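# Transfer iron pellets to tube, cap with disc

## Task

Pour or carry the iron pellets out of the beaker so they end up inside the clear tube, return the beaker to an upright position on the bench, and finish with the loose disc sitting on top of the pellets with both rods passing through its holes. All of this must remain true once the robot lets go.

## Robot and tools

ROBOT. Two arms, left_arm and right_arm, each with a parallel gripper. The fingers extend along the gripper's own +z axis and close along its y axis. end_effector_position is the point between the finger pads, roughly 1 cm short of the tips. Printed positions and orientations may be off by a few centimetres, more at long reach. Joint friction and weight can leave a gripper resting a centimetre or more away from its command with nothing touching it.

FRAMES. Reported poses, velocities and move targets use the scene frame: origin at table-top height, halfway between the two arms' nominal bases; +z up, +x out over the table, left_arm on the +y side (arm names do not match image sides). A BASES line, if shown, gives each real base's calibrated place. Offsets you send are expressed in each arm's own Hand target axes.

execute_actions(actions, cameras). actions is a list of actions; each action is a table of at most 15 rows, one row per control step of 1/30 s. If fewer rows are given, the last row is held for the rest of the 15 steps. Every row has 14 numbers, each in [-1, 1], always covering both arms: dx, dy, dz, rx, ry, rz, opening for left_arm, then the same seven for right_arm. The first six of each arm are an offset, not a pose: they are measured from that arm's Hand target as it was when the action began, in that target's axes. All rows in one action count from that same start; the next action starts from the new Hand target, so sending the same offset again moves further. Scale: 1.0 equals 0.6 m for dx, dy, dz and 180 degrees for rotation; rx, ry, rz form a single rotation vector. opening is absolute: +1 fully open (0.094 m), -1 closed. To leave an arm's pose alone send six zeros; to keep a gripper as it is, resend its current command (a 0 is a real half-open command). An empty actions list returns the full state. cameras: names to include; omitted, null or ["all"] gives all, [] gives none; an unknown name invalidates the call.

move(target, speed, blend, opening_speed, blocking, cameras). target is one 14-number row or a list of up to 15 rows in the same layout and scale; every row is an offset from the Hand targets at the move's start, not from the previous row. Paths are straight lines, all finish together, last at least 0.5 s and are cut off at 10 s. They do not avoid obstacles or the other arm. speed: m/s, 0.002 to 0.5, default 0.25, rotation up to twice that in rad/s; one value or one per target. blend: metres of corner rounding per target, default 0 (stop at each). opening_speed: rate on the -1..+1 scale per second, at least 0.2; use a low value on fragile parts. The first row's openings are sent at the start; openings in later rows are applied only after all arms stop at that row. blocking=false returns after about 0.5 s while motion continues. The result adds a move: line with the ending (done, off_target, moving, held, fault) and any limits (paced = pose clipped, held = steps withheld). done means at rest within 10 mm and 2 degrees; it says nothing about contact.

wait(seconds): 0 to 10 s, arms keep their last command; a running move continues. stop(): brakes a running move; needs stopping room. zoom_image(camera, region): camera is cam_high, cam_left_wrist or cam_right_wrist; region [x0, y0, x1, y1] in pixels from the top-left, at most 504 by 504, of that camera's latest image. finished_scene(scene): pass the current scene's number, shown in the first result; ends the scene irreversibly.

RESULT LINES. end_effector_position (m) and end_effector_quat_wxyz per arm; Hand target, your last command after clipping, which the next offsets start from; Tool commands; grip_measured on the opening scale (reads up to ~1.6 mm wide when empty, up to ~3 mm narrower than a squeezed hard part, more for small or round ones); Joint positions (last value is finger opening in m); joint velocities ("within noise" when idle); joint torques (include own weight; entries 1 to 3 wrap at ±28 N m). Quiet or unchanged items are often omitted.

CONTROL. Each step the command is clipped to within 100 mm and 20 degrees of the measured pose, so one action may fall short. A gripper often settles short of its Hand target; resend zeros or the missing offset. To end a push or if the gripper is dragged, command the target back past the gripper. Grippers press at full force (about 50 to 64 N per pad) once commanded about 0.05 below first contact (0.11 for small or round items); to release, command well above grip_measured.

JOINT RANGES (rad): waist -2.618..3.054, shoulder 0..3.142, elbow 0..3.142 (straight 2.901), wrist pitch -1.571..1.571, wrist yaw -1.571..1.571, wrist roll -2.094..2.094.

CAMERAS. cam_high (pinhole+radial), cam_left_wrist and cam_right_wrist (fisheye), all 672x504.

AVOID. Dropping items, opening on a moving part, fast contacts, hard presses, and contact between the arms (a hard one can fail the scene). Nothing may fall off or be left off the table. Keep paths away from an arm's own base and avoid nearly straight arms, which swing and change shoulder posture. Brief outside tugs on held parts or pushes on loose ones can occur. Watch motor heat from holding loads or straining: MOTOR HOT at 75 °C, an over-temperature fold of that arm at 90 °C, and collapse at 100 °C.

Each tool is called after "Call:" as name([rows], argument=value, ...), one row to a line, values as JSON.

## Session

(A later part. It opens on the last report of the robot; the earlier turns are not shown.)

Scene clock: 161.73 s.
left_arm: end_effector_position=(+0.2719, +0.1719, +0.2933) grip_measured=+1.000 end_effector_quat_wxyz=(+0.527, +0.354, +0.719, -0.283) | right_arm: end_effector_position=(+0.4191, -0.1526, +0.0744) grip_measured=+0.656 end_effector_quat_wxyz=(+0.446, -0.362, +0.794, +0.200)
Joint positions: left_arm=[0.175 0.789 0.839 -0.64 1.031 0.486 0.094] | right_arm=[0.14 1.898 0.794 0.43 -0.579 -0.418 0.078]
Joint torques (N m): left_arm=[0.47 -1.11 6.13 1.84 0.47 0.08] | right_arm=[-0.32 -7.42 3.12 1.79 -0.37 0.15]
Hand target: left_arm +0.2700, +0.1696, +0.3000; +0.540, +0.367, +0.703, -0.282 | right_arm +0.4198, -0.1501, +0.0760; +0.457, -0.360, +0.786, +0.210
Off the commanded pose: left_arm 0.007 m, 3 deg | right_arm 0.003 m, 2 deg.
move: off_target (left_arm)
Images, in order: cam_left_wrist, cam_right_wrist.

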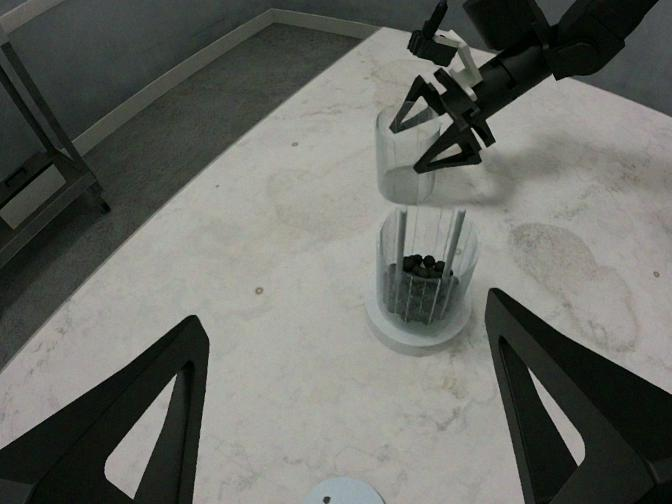

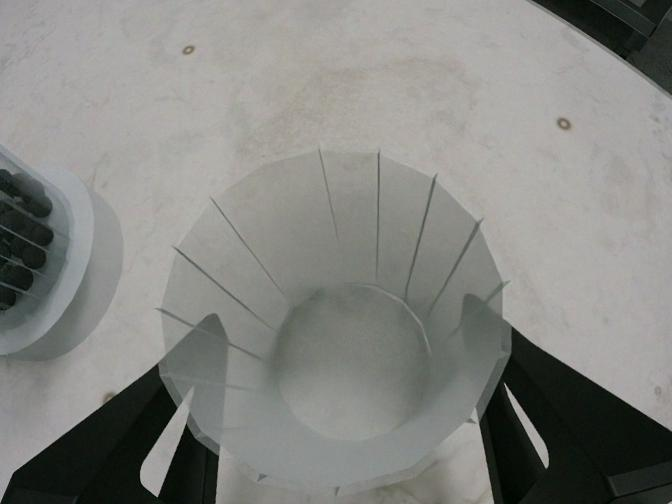

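Call:
move(target=[0, 0, 0, 0, 0, 0, 1.0, 0.0065, 0, 0.0037, 0, 0, 0, 0.42], speed=0.03, cameras=["cam_left_wrist", "cam_right_wrist"])

Call:
zoom_image(camera="cam_right_wrist", region=[200, 240, 500, 504])

Scene clock: 163.03 s.
left_arm: end_effector_position=(+0.2719, +0.1719, +0.2933) grip_measured=+1.000 end_effector_quat_wxyz=(+0.527, +0.354, +0.719, -0.283) | right_arm: end_effector_position=(+0.4199, -0.1520, +0.0732) grip_measured=+0.656 end_effector_quat_wxyz=(+0.451, -0.359, +0.791, +0.204)
Joint positions: left_arm=[0.175 0.789 0.839 -0.64 1.031 0.486 0.094] | right_arm=[0.138 1.91 0.786 0.465 -0.587 -0.407 0.078]
Joint torques (N m): left_arm=[0.59 -1.14 6.09 1.85 0.53 0.03] | right_arm=[-0.35 -7.09 3.26 1.74 -0.32 0.15]
Hand target: left_arm +0.2700, +0.1696, +0.3000; +0.540, +0.367, +0.703, -0.282 | right_arm +0.4198, -0.1501, +0.0715; +0.457, -0.360, +0.786, +0.210
Off the commanded pose: left_arm 0.007 m, 3 deg | right_arm 0.003 m, 1 deg.
move: off_target (left_arm)
Images, in order: cam_left_wrist, cam_right_wrist.

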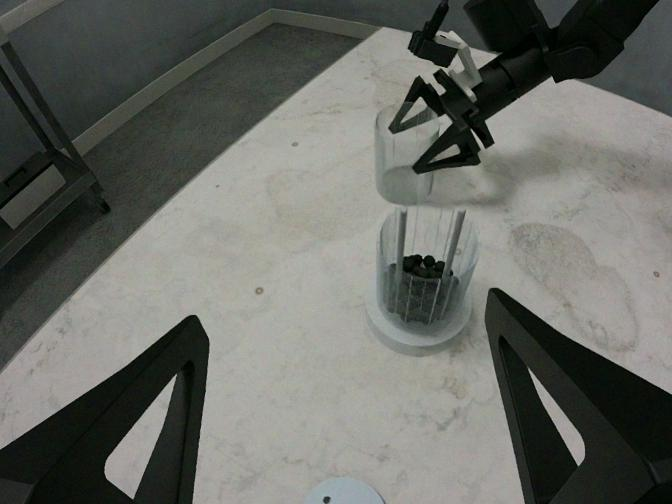

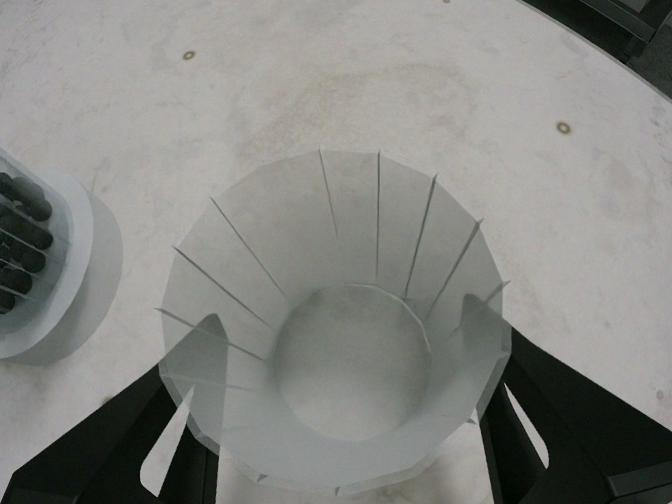

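Scaled by 1.680 from the camera's 672x504 image, which has a finer 960x720 frame.

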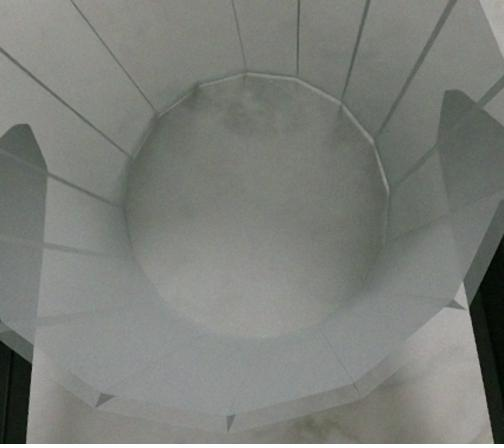

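Call:
move(target=[0, 0, 0, 0, 0, 0, 1.0, 0, 0, 0, 0, 0, 0, 1.0], opening_speed=0.3, cameras=["cam_left_wrist", "cam_right_wrist"])

Scene clock: 165.77 s.
left_arm: end_effector_position=(+0.2719, +0.1719, +0.2933) grip_measured=+1.000 end_effector_quat_wxyz=(+0.527, +0.354, +0.719, -0.283) | right_arm: end_effector_position=(+0.4199, -0.1520, +0.0732) grip_measured=+0.998 end_effector_quat_wxyz=(+0.451, -0.359, +0.791, +0.204)
Joint positions: left_arm=[0.175 0.789 0.839 -0.64 1.031 0.486 0.094] | right_arm=[0.138 1.91 0.786 0.465 -0.587 -0.407 0.094]
Joint torques (N m): left_arm=[0.57 -1.17 5.86 1.83 0.52 0.03] | right_arm=[-0.23 -7.17 3.17 1.68 -0.33 0.13]
Hand target: left_arm +0.2700, +0.1696, +0.3000; +0.540, +0.367, +0.703, -0.282 | right_arm +0.4198, -0.1501, +0.0715; +0.457, -0.360, +0.786, +0.210
Off the commanded pose: left_arm 0.007 m, 3 deg | right_arm 0.003 m, 1 deg.
move: off_target (left_arm)
Images, in order: cam_left_wrist, cam_right_wrist.

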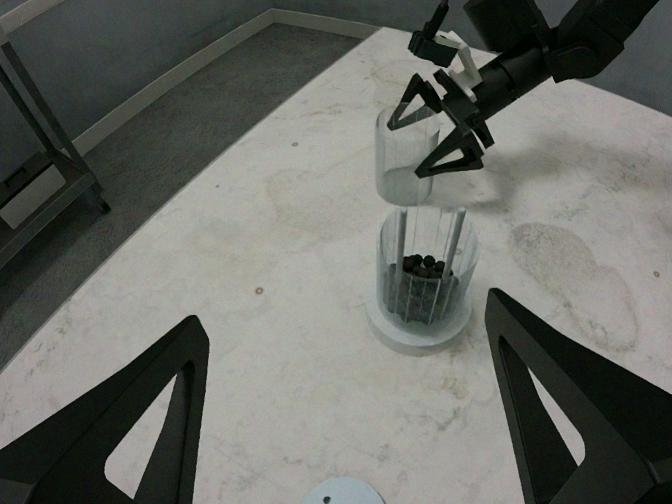

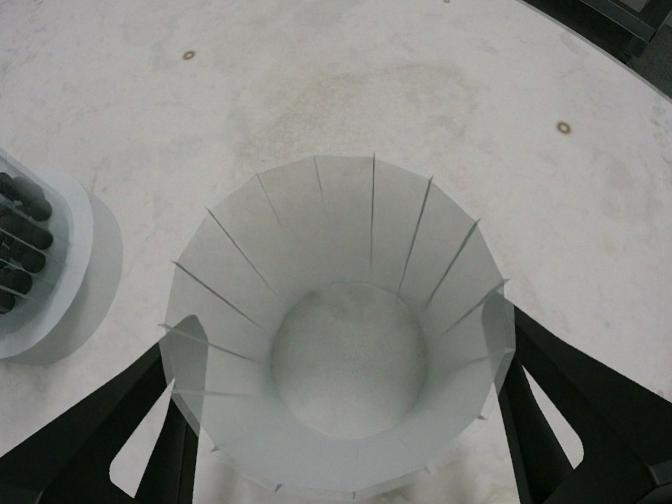

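Call:
move([
  [0.12, 0.0147, 0.003, 0, 0.139, 0, 1.0, 0, 0, -0.1333, 0, 0, 0, 1.0],
  [0.3597, 0.0442, 0.009, 0, 0.4168, 0, 1.0, -0.0725, 0, -0.2417, 0, 0, 0, 1.0],
], speed=0.2, blend=0.03)

Scene clock: 179.43 s.
left_arm: end_effector_position=(+0.2589, +0.2280, +0.0848) grip_measured=+1.000 end_effector_quat_wxyz=(-0.002, +0.468, +0.884, -0.001) | right_arm: end_effector_position=(+0.3485, -0.2299, +0.1582) grip_measured=+0.998 end_effector_quat_wxyz=(+0.435, -0.347, +0.803, +0.212)
Joint positions: left_arm=[-0.259 1.424 0.977 -1.13 0 0.698 0.094] | right_arm=[-0.127 1.411 0.726 -0.156 -0.779 -0.62 0.094]
Joint torques (N m): left_arm=[-0.7 -3.97 7.71 0.27 -0.02 -0.14] | right_arm=[-0.58 -7.71 7.51 0.98 -0.54 -0.09]
Hand target: left_arm +0.2628, +0.2262, +0.0900; +0.000, +0.462, +0.887, +0.000 | right_arm +0.3517, -0.2294, +0.1810; +0.457, -0.360, +0.786, +0.210
Off the commanded pose: left_arm 0.007 m, 1 deg | right_arm 0.023 m, 3 deg.
move: off_target (right_arm)

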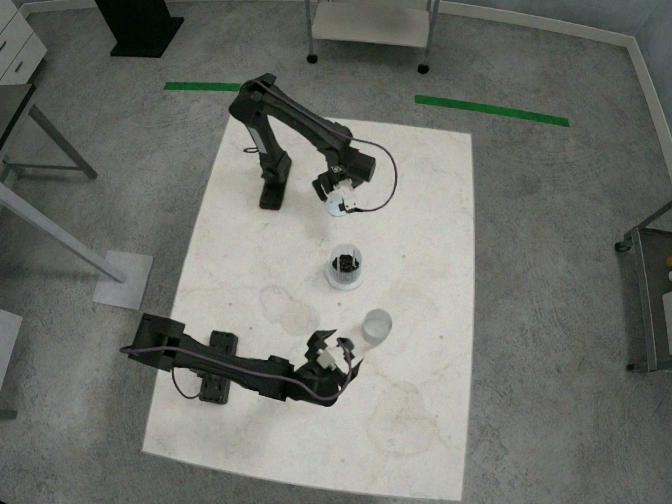

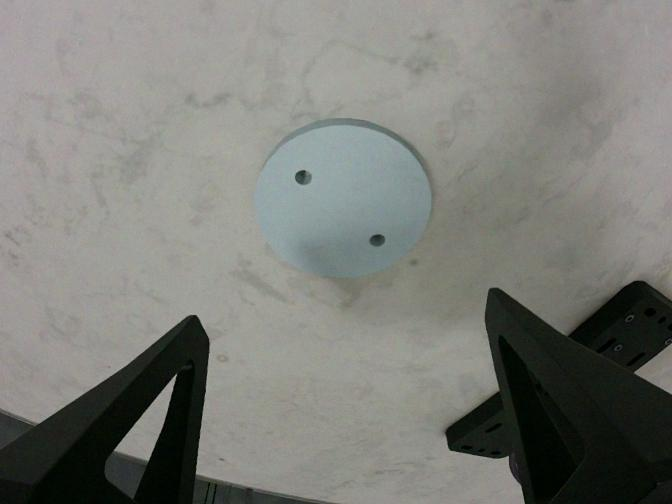

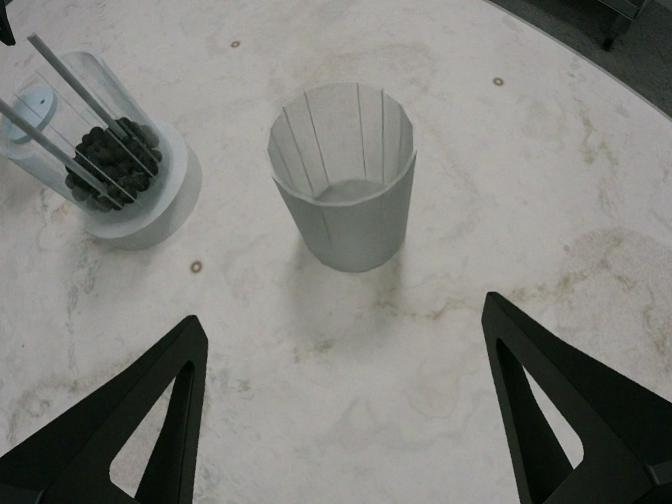

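Call:
move(target=[0, 0, 0.1, 0, 0, 0, 1.0, 0, 0, 0, 0, 0, 0, 1.0], speed=0.12, cameras=["cam_left_wrist"])

Call:
zoom_image(camera="cam_left_wrist", region=[160, 120, 540, 400])

Scene clock: 181.77 s.
left_arm: end_effector_position=(+0.2587, +0.2284, +0.0323) grip_measured=+1.000 end_effector_quat_wxyz=(-0.006, +0.468, +0.884, +0.000) | right_arm: end_effector_position=(+0.3482, -0.2299, +0.1580) grip_measured=+0.998 end_effector_quat_wxyz=(+0.435, -0.347, +0.803, +0.213)
Joint positions: left_arm=[-0.259 1.497 0.822 -0.907 -0.001 0.698 0.094] | right_arm=[-0.127 1.411 0.726 -0.158 -0.779 -0.62 0.094]
Joint torques (N m): left_arm=[-0.61 -4.23 4.9 0.52 0.04 -0.09] | right_arm=[-0.59 -7.72 7.53 0.96 -0.53 -0.13]
Hand target: left_arm +0.2628, +0.2262, +0.0300; +0.000, +0.462, +0.887, +0.000 | right_arm +0.3517, -0.2294, +0.1810; +0.457, -0.360, +0.786, +0.210
Off the commanded pose: left_arm 0.005 m, 1 deg | right_arm 0.023 m, 4 deg.
move: off_target (right_arm)
Images, in order: cam_left_wrist.

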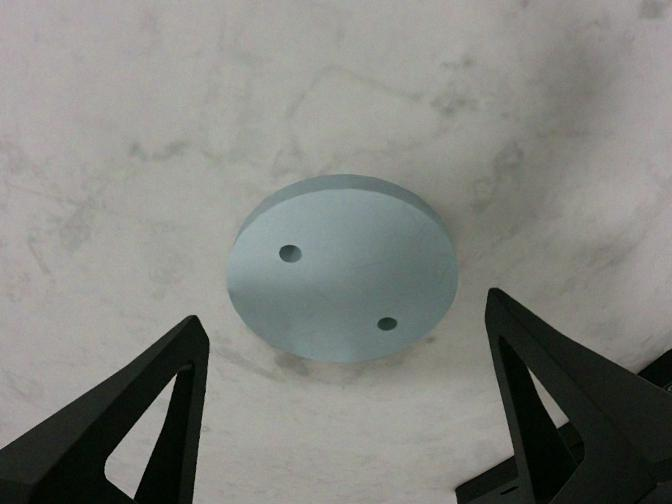

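Scaled by 1.326 from the camera's 672x504 image, which has a finer 960x720 frame.

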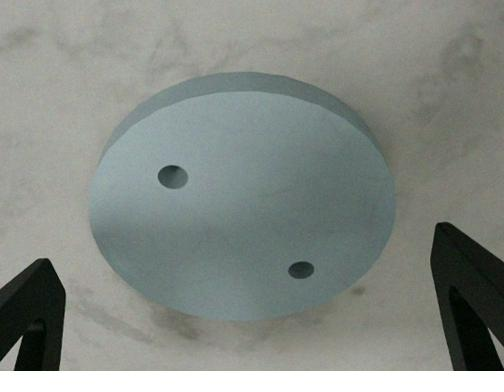

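Call:
move(target=[0, 0, 0.0325, 0, 0, 0, 1.0, 0, 0, 0, 0, 0, 0, 1.0], speed=0.05, cameras=["cam_left_wrist"])

Call:
zoom_image(camera="cam_left_wrist", region=[160, 160, 540, 440])

Scene clock: 184.00 s.
left_arm: end_effector_position=(+0.2598, +0.2280, +0.0133) grip_measured=+1.000 end_effector_quat_wxyz=(-0.004, +0.467, +0.884, +0.000) | right_arm: end_effector_position=(+0.3482, -0.2299, +0.1580) grip_measured=+0.998 end_effector_quat_wxyz=(+0.435, -0.347, +0.803, +0.213)
Joint positions: left_arm=[-0.259 1.537 0.775 -0.817 -0.001 0.696 0.094] | right_arm=[-0.127 1.411 0.726 -0.158 -0.779 -0.62 0.094]
Joint torques (N m): left_arm=[-0.85 -4.11 4.66 0.61 0 -0.11] | right_arm=[-0.72 -7.62 7.57 0.94 -0.55 -0.13]
Hand target: left_arm +0.2628, +0.2261, +0.0105; +0.000, +0.462, +0.887, +0.000 | right_arm +0.3517, -0.2294, +0.1810; +0.457, -0.360, +0.786, +0.210
Off the commanded pose: left_arm 0.005 m, 1 deg | right_arm 0.023 m, 4 deg.
move: off_target (right_arm)
Images, in order: cam_left_wrist.

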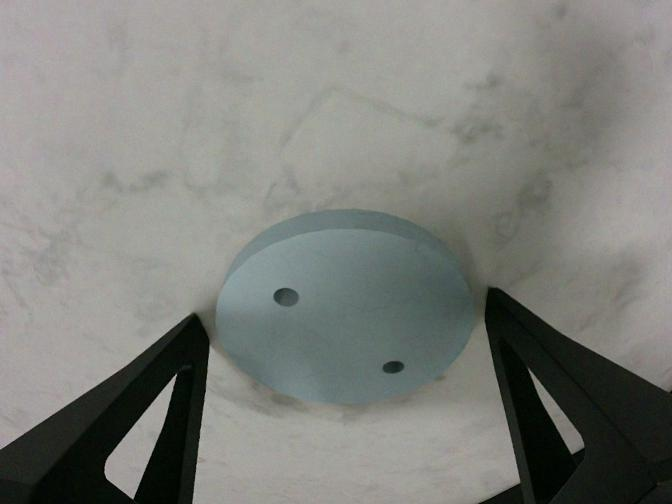

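Scaled by 1.326 from the camera's 672x504 image, which has a finer 960x720 frame.

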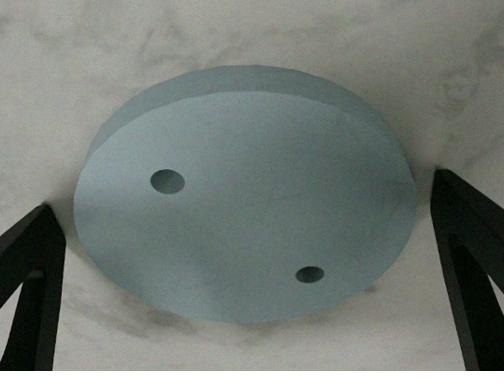

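Call:
move(target=[0, 0, 0, 0, 0, 0, 0.5, 0, 0, 0, 0, 0, 0, 1.0], opening_speed=0.25, cameras=["cam_left_wrist", "cam_high"])

Call:
zoom_image(camera="cam_left_wrist", region=[160, 160, 540, 440])

Scene clock: 186.93 s.
left_arm: end_effector_position=(+0.2598, +0.2280, +0.0133) grip_measured=+0.647 end_effector_quat_wxyz=(-0.004, +0.467, +0.884, +0.000) | right_arm: end_effector_position=(+0.3482, -0.2299, +0.1580) grip_measured=+0.998 end_effector_quat_wxyz=(+0.435, -0.347, +0.803, +0.213)
Joint positions: left_arm=[-0.259 1.537 0.775 -0.817 -0.001 0.696 0.077] | right_arm=[-0.127 1.411 0.726 -0.158 -0.779 -0.62 0.094]
Joint torques (N m): left_arm=[-0.62 -4.25 4.75 0.59 0.04 -0.11] | right_arm=[-0.58 -7.73 7.62 0.95 -0.53 -0.14]
Hand target: left_arm +0.2628, +0.2261, +0.0105; +0.000, +0.462, +0.887, +0.000 | right_arm +0.3517, -0.2294, +0.1810; +0.457, -0.360, +0.786, +0.210
Off the commanded pose: left_arm 0.005 m, 1 deg | right_arm 0.023 m, 4 deg.
move: off_target (right_arm)
Images, in order: cam_high, cam_left_wrist.

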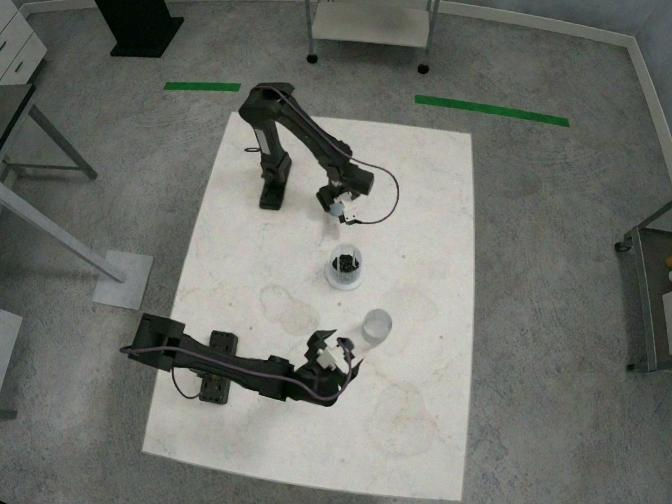

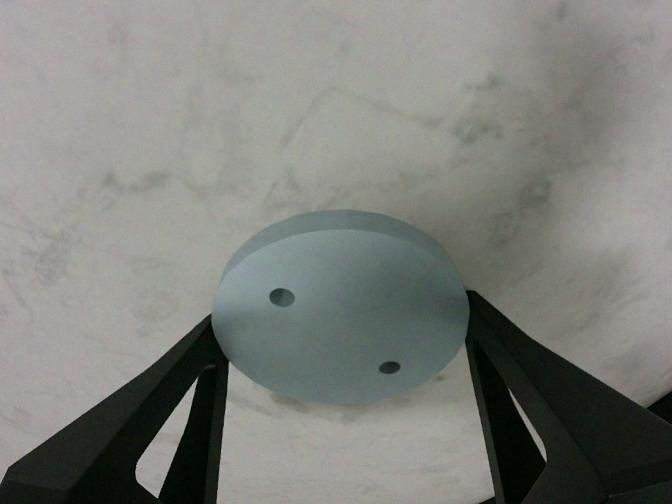

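Scaled by 1.326 from the camera's 672x504 image, which has a finer 960x720 frame.

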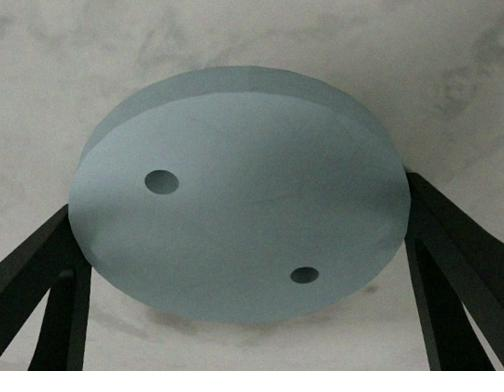

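Call:
move([
  [0, 0, -0.27, 0, 0, 0, 0.5, 0, 0, 0, 0, 0, 0, 1.0],
  [-0.2728, -0.1863, -0.3408, 0, 0, -0.2667, 0.5, 0, 0, 0, 0, 0, 0, 1.0],
], speed=0.15, blend=0.02)

Call:
zoom_image(camera="cam_left_wrist", region=[160, 0, 540, 380])

Scene clock: 196.03 s.
left_arm: end_effector_position=(+0.2623, +0.0308, +0.2124) grip_measured=+0.647 end_effector_quat_wxyz=(+0.026, +0.069, +0.997, -0.029) | right_arm: end_effector_position=(+0.3482, -0.2299, +0.1580) grip_measured=+0.998 end_effector_quat_wxyz=(+0.435, -0.347, +0.803, +0.213)
Joint positions: left_arm=[-0.845 1.807 1.888 -1.574 0.003 -0.724 0.077] | right_arm=[-0.127 1.411 0.726 -0.158 -0.779 -0.62 0.094]
Joint torques (N m): left_arm=[-0.31 -6.9 7.92 0.45 0.03 -0.09] | right_arm=[-0.55 -7.69 7.54 0.97 -0.56 -0.13]
Hand target: left_arm +0.2648, +0.0280, +0.2151; +0.000, +0.062, +0.998, +0.000 | right_arm +0.3517, -0.2294, +0.1810; +0.457, -0.360, +0.786, +0.210
Off the commanded pose: left_arm 0.005 m, 5 deg | right_arm 0.023 m, 4 deg.
joint sent to its limit (left arm) — joint 4 (wrist pitch), lower limit. The joint targets are off in position and orientation.
move: off_target (left_arm, right_arm)

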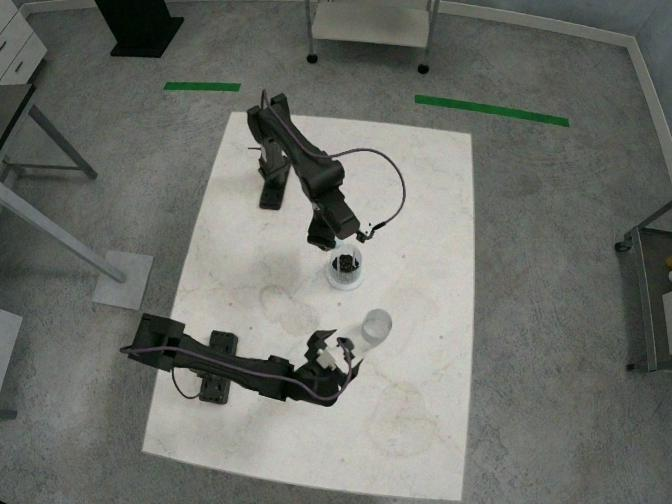

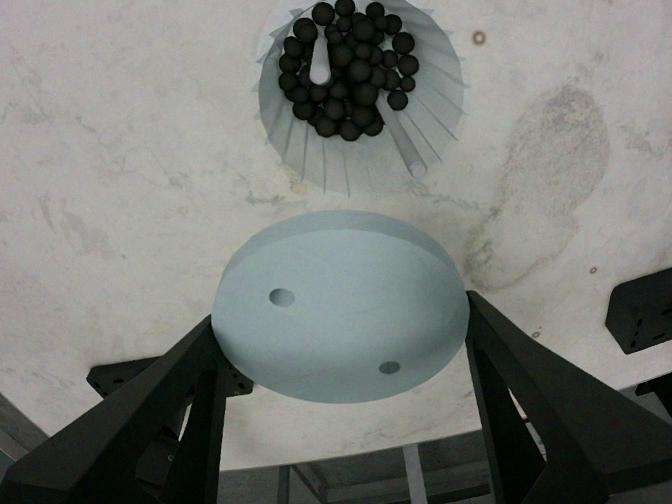

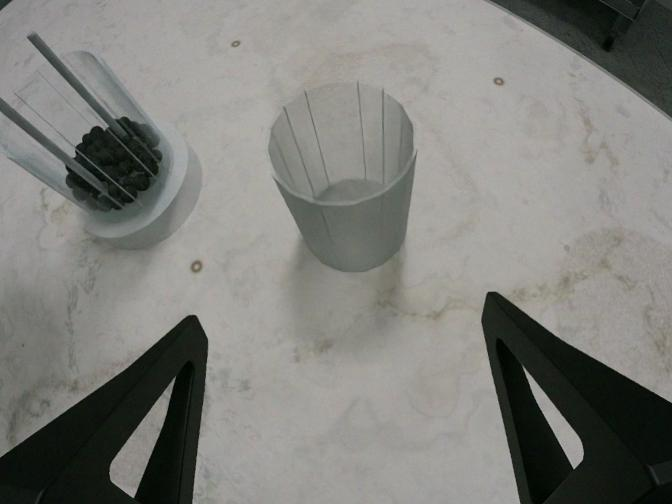

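Scaled by 1.326 from the camera's 672x504 image, which has a finer 960x720 frame.

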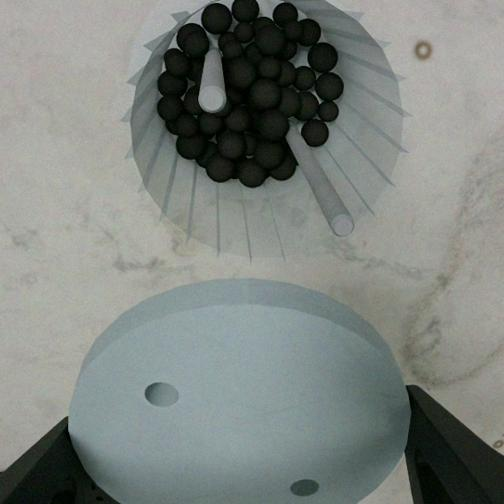

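Call:
move(target=[0, 0, 0.0467, 0, 0, -0.0106, 0.5, 0, 0, 0, 0, 0, 0, 1.0], speed=0.1, cameras=["cam_left_wrist"])

Call:
zoom_image(camera="cam_left_wrist", region=[200, 0, 500, 230])

Call:
zoom_image(camera="cam_left_wrist", region=[200, 200, 500, 420])

Scene clock: 201.47 s.
left_arm: end_effector_position=(+0.2632, +0.0297, +0.1913) grip_measured=+0.647 end_effector_quat_wxyz=(+0.002, +0.052, +0.999, -0.004) | right_arm: end_effector_position=(+0.3482, -0.2299, +0.1580) grip_measured=+0.998 end_effector_quat_wxyz=(+0.435, -0.347, +0.803, +0.213)
Joint positions: left_arm=[-0.845 1.861 1.873 -1.574 0.003 -0.758 0.077] | right_arm=[-0.127 1.411 0.726 -0.158 -0.779 -0.62 0.094]
Joint torques (N m): left_arm=[-0.44 -7.36 5.35 0.39 0.03 -0.1] | right_arm=[-0.59 -7.73 7.54 0.96 -0.53 -0.11]
Hand target: left_arm +0.2648, +0.0280, +0.1871; +0.000, +0.045, +0.999, +0.000 | right_arm +0.3517, -0.2294, +0.1810; +0.457, -0.360, +0.786, +0.210
Off the commanded pose: left_arm 0.005 m, 1 deg | right_arm 0.023 m, 4 deg.
move: off_target (right_arm)
Images, in order: cam_left_wrist.

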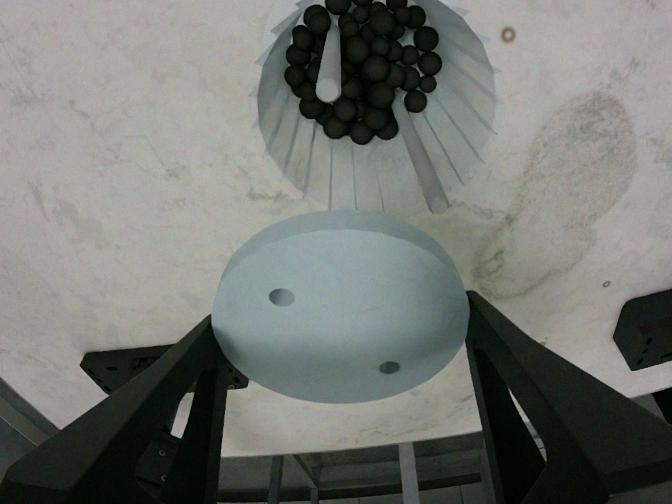

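Scaled by 1.680 from the camera's 672x504 image, which has a finer 960x720 frame.

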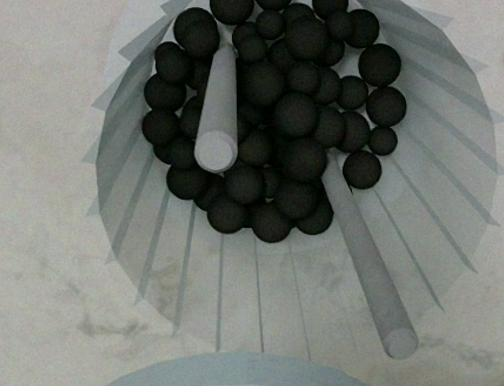

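Scaled by 1.680 from the camera's 672x504 image, which has a finer 960x720 frame.

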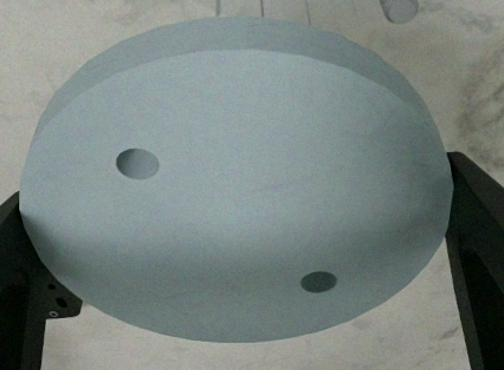

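Call:
zoom_image(camera="cam_left_wrist", region=[290, 50, 370, 130])

Call:
zoom_image(camera="cam_left_wrist", region=[400, 165, 480, 245])

Call:
zoom_image(camera="cam_left_wrist", region=[242, 258, 322, 338])

Call:
zoom_image(camera="cam_left_wrist", region=[350, 328, 430, 408])

Scaled by 6.300 from the camera's 672x504 image, which has a finer 960x720 frame.

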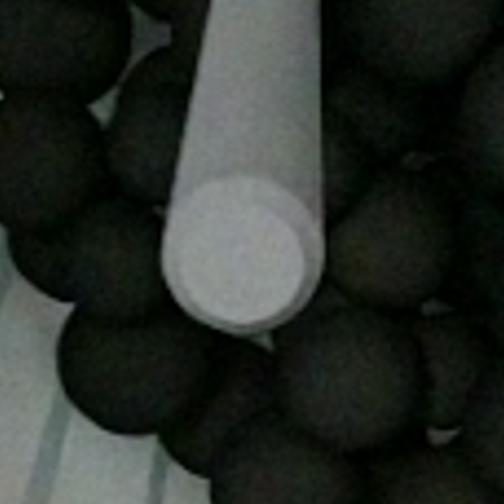

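Scaled by 6.300 from the camera's 672x504 image, which has a finer 960x720 frame.

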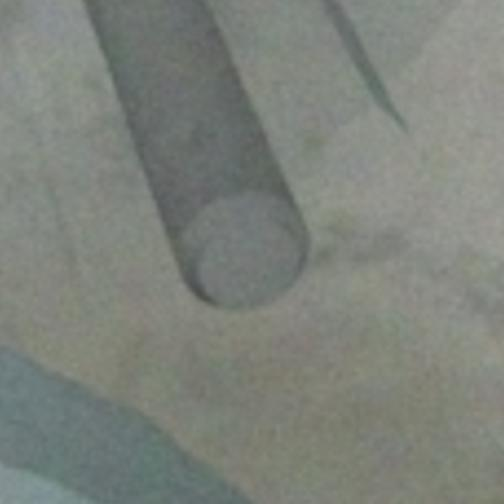

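Scaled by 6.300 from the camera's 672x504 image, which has a finer 960x720 frame.

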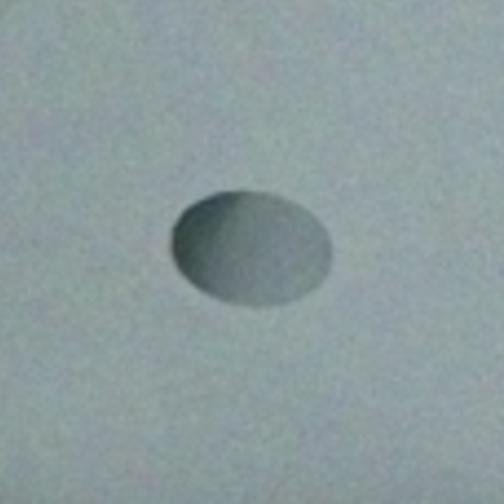

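Scaled by 6.300 from the camera's 672x504 image, which has a finer 960x720 frame.

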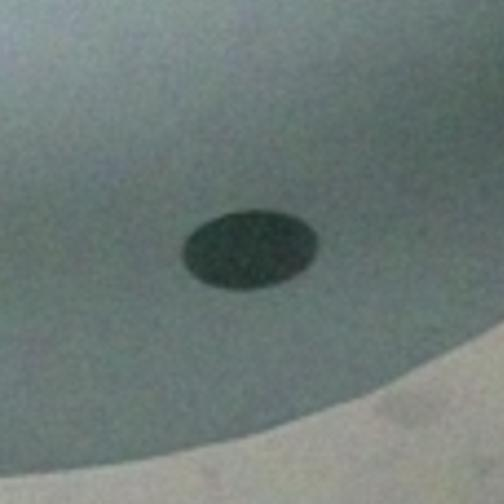

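Call:
move(target=[0, 0, 0, 0, 0, 0, 0.5, -0.017, 0.1408, 0.0265, -0.1185, -0.0966, -0.0454, 0.0], speed=0.15)

Call:
zoom_image(camera="cam_right_wrist", region=[150, 0, 520, 300])

Scene clock: 211.83 s.
left_arm: end_effector_position=(+0.2632, +0.0297, +0.1913) grip_measured=+0.647 end_effector_quat_wxyz=(+0.002, +0.051, +0.999, -0.004) | right_arm: end_effector_position=(+0.3030, -0.1629, +0.1797) grip_measured=+0.002 end_effector_quat_wxyz=(+0.506, -0.456, +0.639, +0.358)
Joint positions: left_arm=[-0.845 1.861 1.873 -1.574 0.003 -0.76 0.077] | right_arm=[-0.057 1.456 0.582 0.18 -1.199 -0.663 0.047]
Joint torques (N m): left_arm=[-0.44 -7.54 5.34 0.4 0.1 -0.1] | right_arm=[0.61 -4.26 3.79 1.39 -0.63 0.17]
Hand target: left_arm +0.2648, +0.0280, +0.1871; +0.000, +0.045, +0.999, +0.000 | right_arm +0.3000, -0.1600, +0.1821; +0.509, -0.457, +0.629, +0.370
Off the commanded pose: left_arm 0.005 m, 1 deg | right_arm 0.005 m, 2 deg.
move: done

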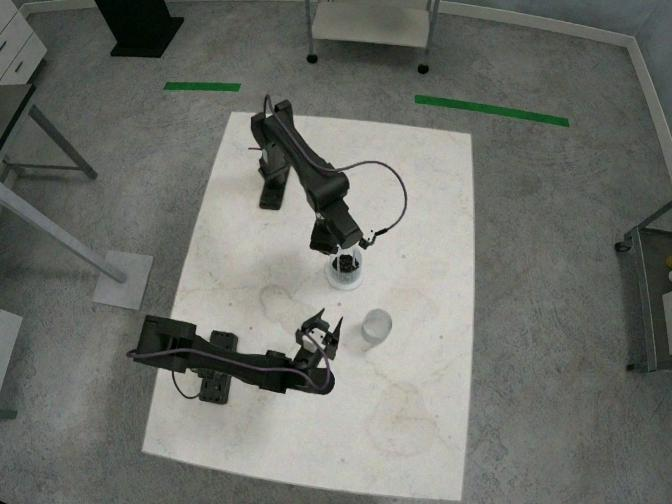

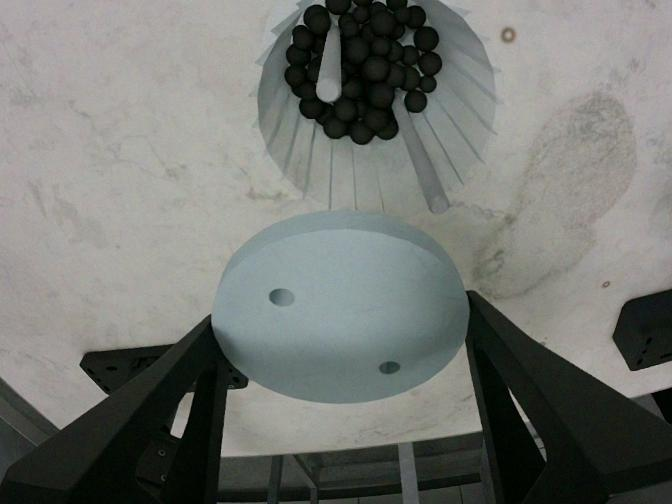

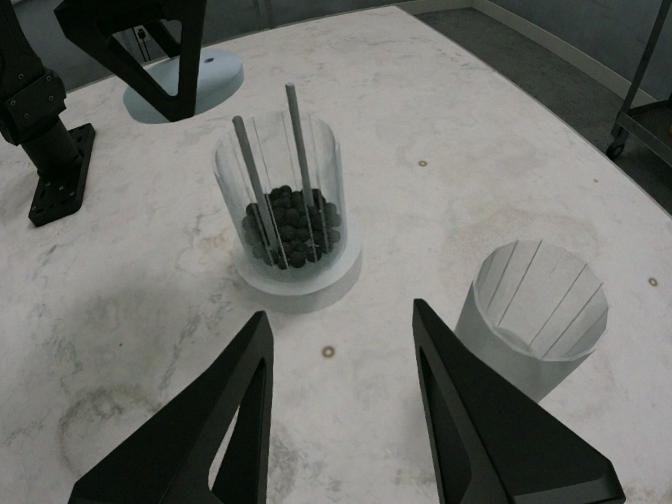

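Scaled by 1.362 from the camera's 672x504 image, which has a finer 960x720 frame.

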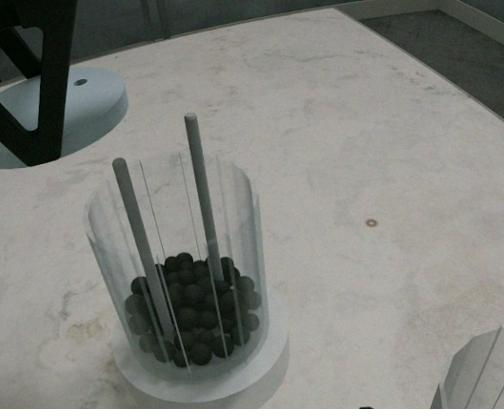

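Call:
move(target=[-0.0797, -0.0333, -0.0133, 0, 0, 0, 0.5, 0, 0, 0, 0, 0, 0, 0.0], speed=0.06)

Call:
zoom_image(camera="cam_right_wrist", region=[130, 0, 430, 300])

Call:
zoom_image(camera="cam_left_wrist", region=[160, 100, 540, 440])

Scene clock: 214.30 s.
left_arm: end_effector_position=(+0.3066, +0.0066, +0.1940) grip_measured=+0.647 end_effector_quat_wxyz=(+0.024, +0.037, +0.999, -0.026) | right_arm: end_effector_position=(+0.3032, -0.1629, +0.1800) grip_measured=+0.002 end_effector_quat_wxyz=(+0.506, -0.456, +0.639, +0.358)
Joint positions: left_arm=[-0.799 2.005 2.082 -1.577 0.003 -0.741 0.077] | right_arm=[-0.057 1.456 0.582 0.183 -1.199 -0.662 0.047]
Joint torques (N m): left_arm=[0.87 -8.36 7.94 0.43 0.06 0.09] | right_arm=[0.57 -4.19 3.73 1.39 -0.59 0.14]
Hand target: left_arm +0.3107, +0.0038, +0.1951; +0.000, +0.045, +0.999, +0.000 | right_arm +0.3000, -0.1600, +0.1821; +0.509, -0.457, +0.629, +0.370
Off the commanded pose: left_arm 0.005 m, 4 deg | right_arm 0.005 m, 2 deg.
joint sent to its limit (left arm) — joint 4 (wrist pitch), lower limit. The joint targets are off in position and orientation.
move: off_target (left_arm)

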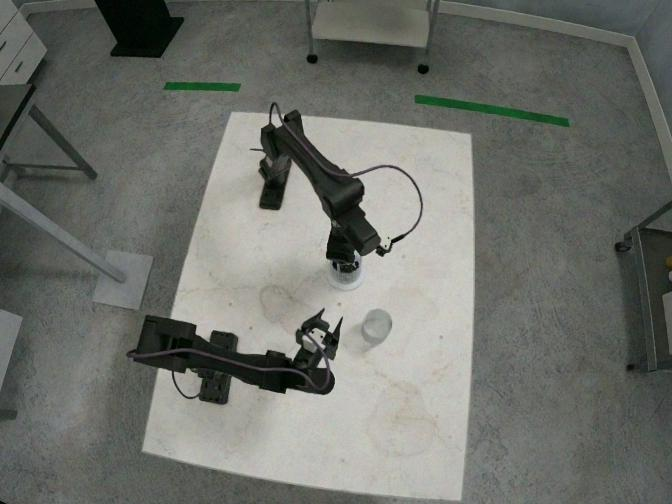

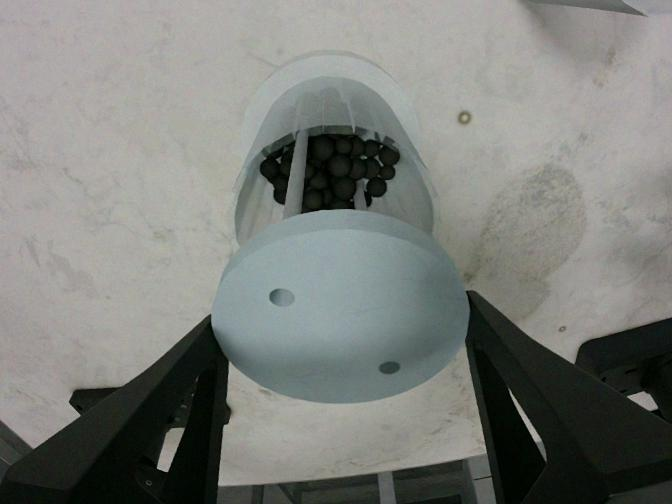

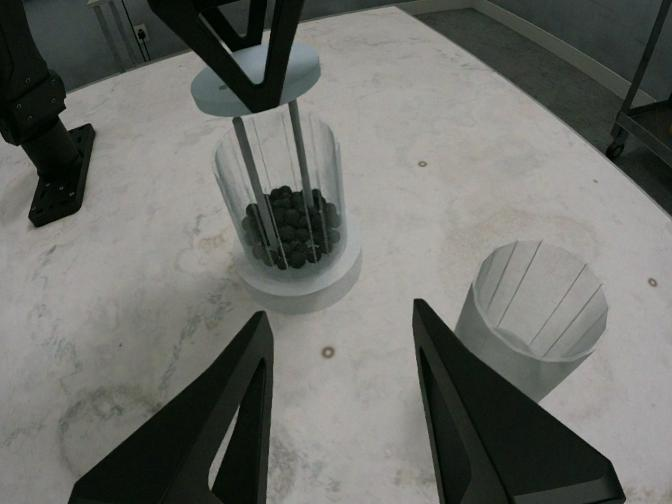

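Scaled by 1.680 from the camera's 672x504 image, which has a finer 960x720 frame.

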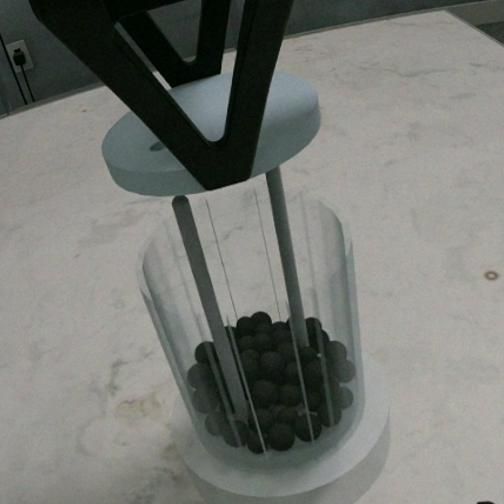

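Scaled by 1.326 from the camera's 672x504 image, which has a finer 960x720 frame.

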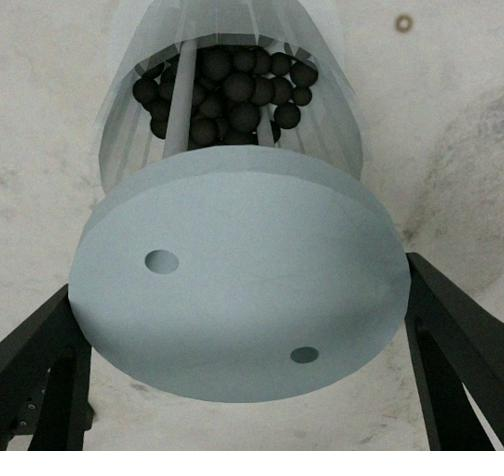

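Call:
zoom_image(camera="cam_left_wrist", region=[220, 110, 460, 310])

Call:
zoom_image(camera="cam_right_wrist", region=[180, 20, 340, 150])

Scaled by 2.100 from the camera's 672x504 image, which has a finer 960x720 frame.

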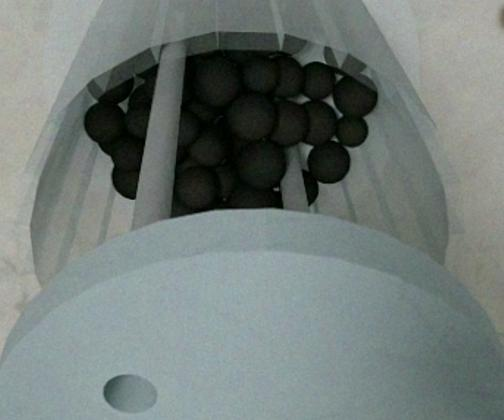

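Scaled by 3.150 from the camera's 672x504 image, which has a finer 960x720 frame.

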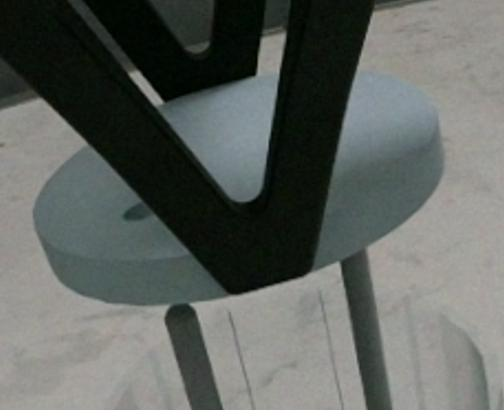

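Call:
move(target=[0, 0, 0.0217, 0, 0, 0, 0.5, 0, 0, 0, 0, 0, 0, 0.0], speed=0.04, cameras=["cam_left_wrist", "cam_right_wrist"])

Call:
zoom_image(camera="cam_right_wrist", region=[180, 20, 340, 150])

Call:
zoom_image(camera="cam_left_wrist", region=[220, 110, 460, 310])

Scene clock: 219.00 s.
left_arm: end_effector_position=(+0.3078, +0.0053, +0.1838) grip_measured=+0.647 end_effector_quat_wxyz=(+0.014, +0.038, +0.999, -0.016) | right_arm: end_effector_position=(+0.3032, -0.1629, +0.1800) grip_measured=+0.002 end_effector_quat_wxyz=(+0.506, -0.455, +0.639, +0.358)
Joint positions: left_arm=[-0.799 2.033 2.082 -1.577 0.003 -0.74 0.077] | right_arm=[-0.057 1.456 0.582 0.183 -1.199 -0.66 0.047]
Joint torques (N m): left_arm=[0.64 -8.38 6.86 0.39 0.06 0.09] | right_arm=[0.55 -4.19 3.54 1.4 -0.57 0.17]
Hand target: left_arm +0.3107, +0.0038, +0.1821; +0.000, +0.045, +0.999, +0.000 | right_arm +0.3000, -0.1600, +0.1821; +0.509, -0.457, +0.629, +0.370
Off the commanded pose: left_arm 0.004 m, 3 deg | right_arm 0.005 m, 2 deg.
joint sent to its limit (left arm) — joint 4 (wrist pitch), lower limit. The joint targets are off in position, not in orientation.
move: off_target (left_arm)
Images, in order: cam_left_wrist, cam_right_wrist.

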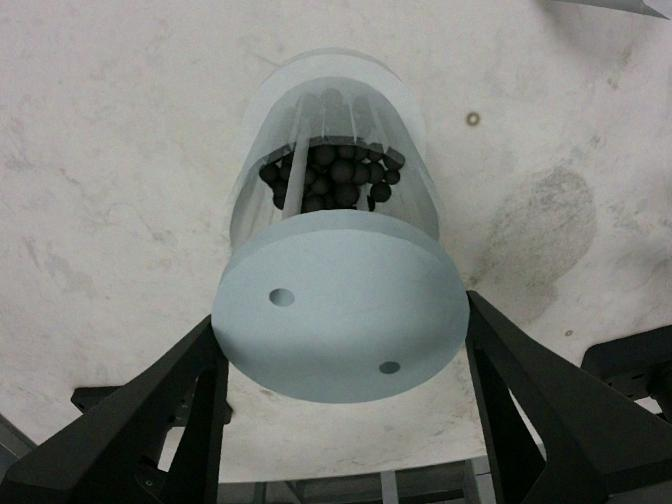

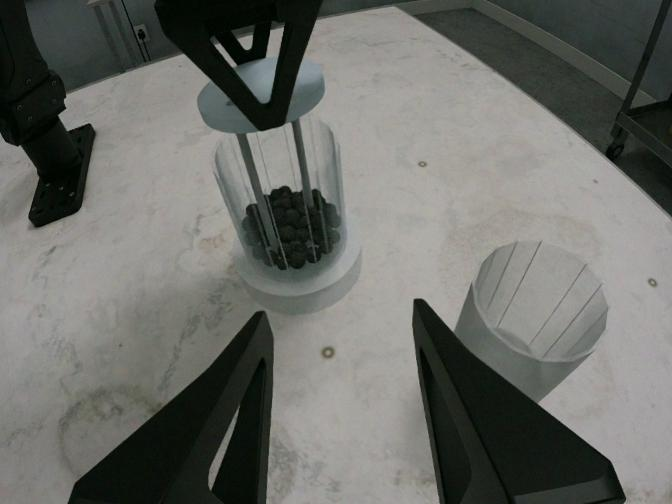

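Scaled by 3.150 from the camera's 672x504 image, which has a finer 960x720 frame.

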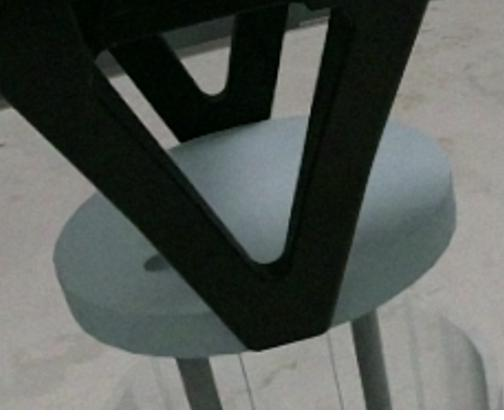

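Scaled by 2.100 from the camera's 672x504 image, which has a finer 960x720 frame.

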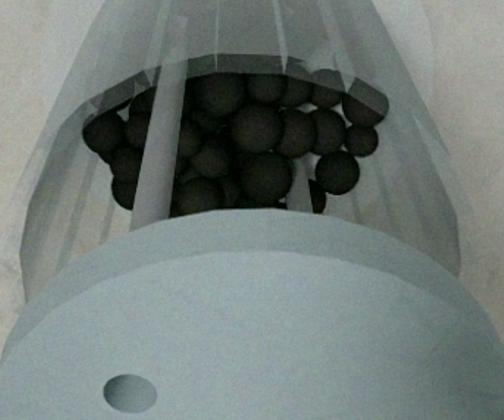

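Call:
zoom_image(camera="cam_right_wrist", region=[195, 80, 275, 160])

Call:
zoom_image(camera="cam_right_wrist", region=[200, 100, 360, 260])

Scaled by 6.300 from the camera's 672x504 image, which has a finer 960x720 frame.

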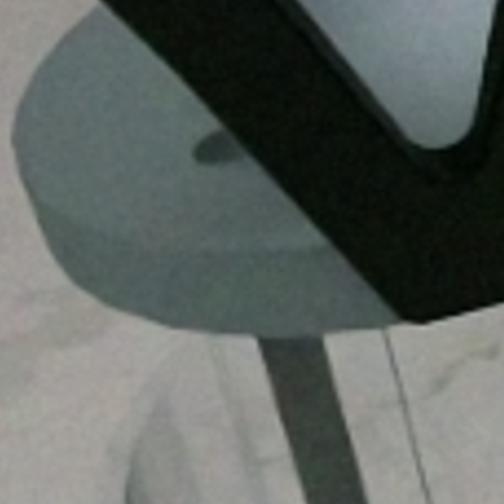

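Scaled by 3.150 from the camera's 672x504 image, which has a finer 960x720 frame.

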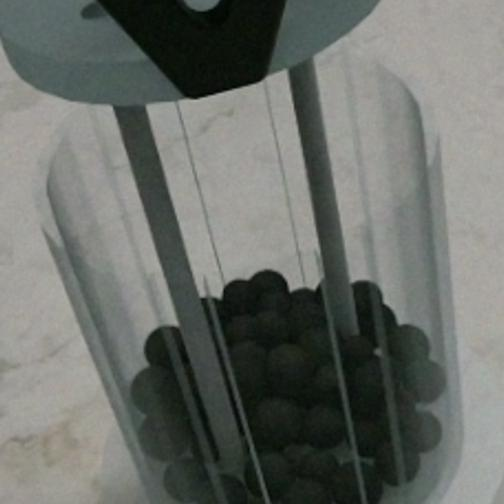

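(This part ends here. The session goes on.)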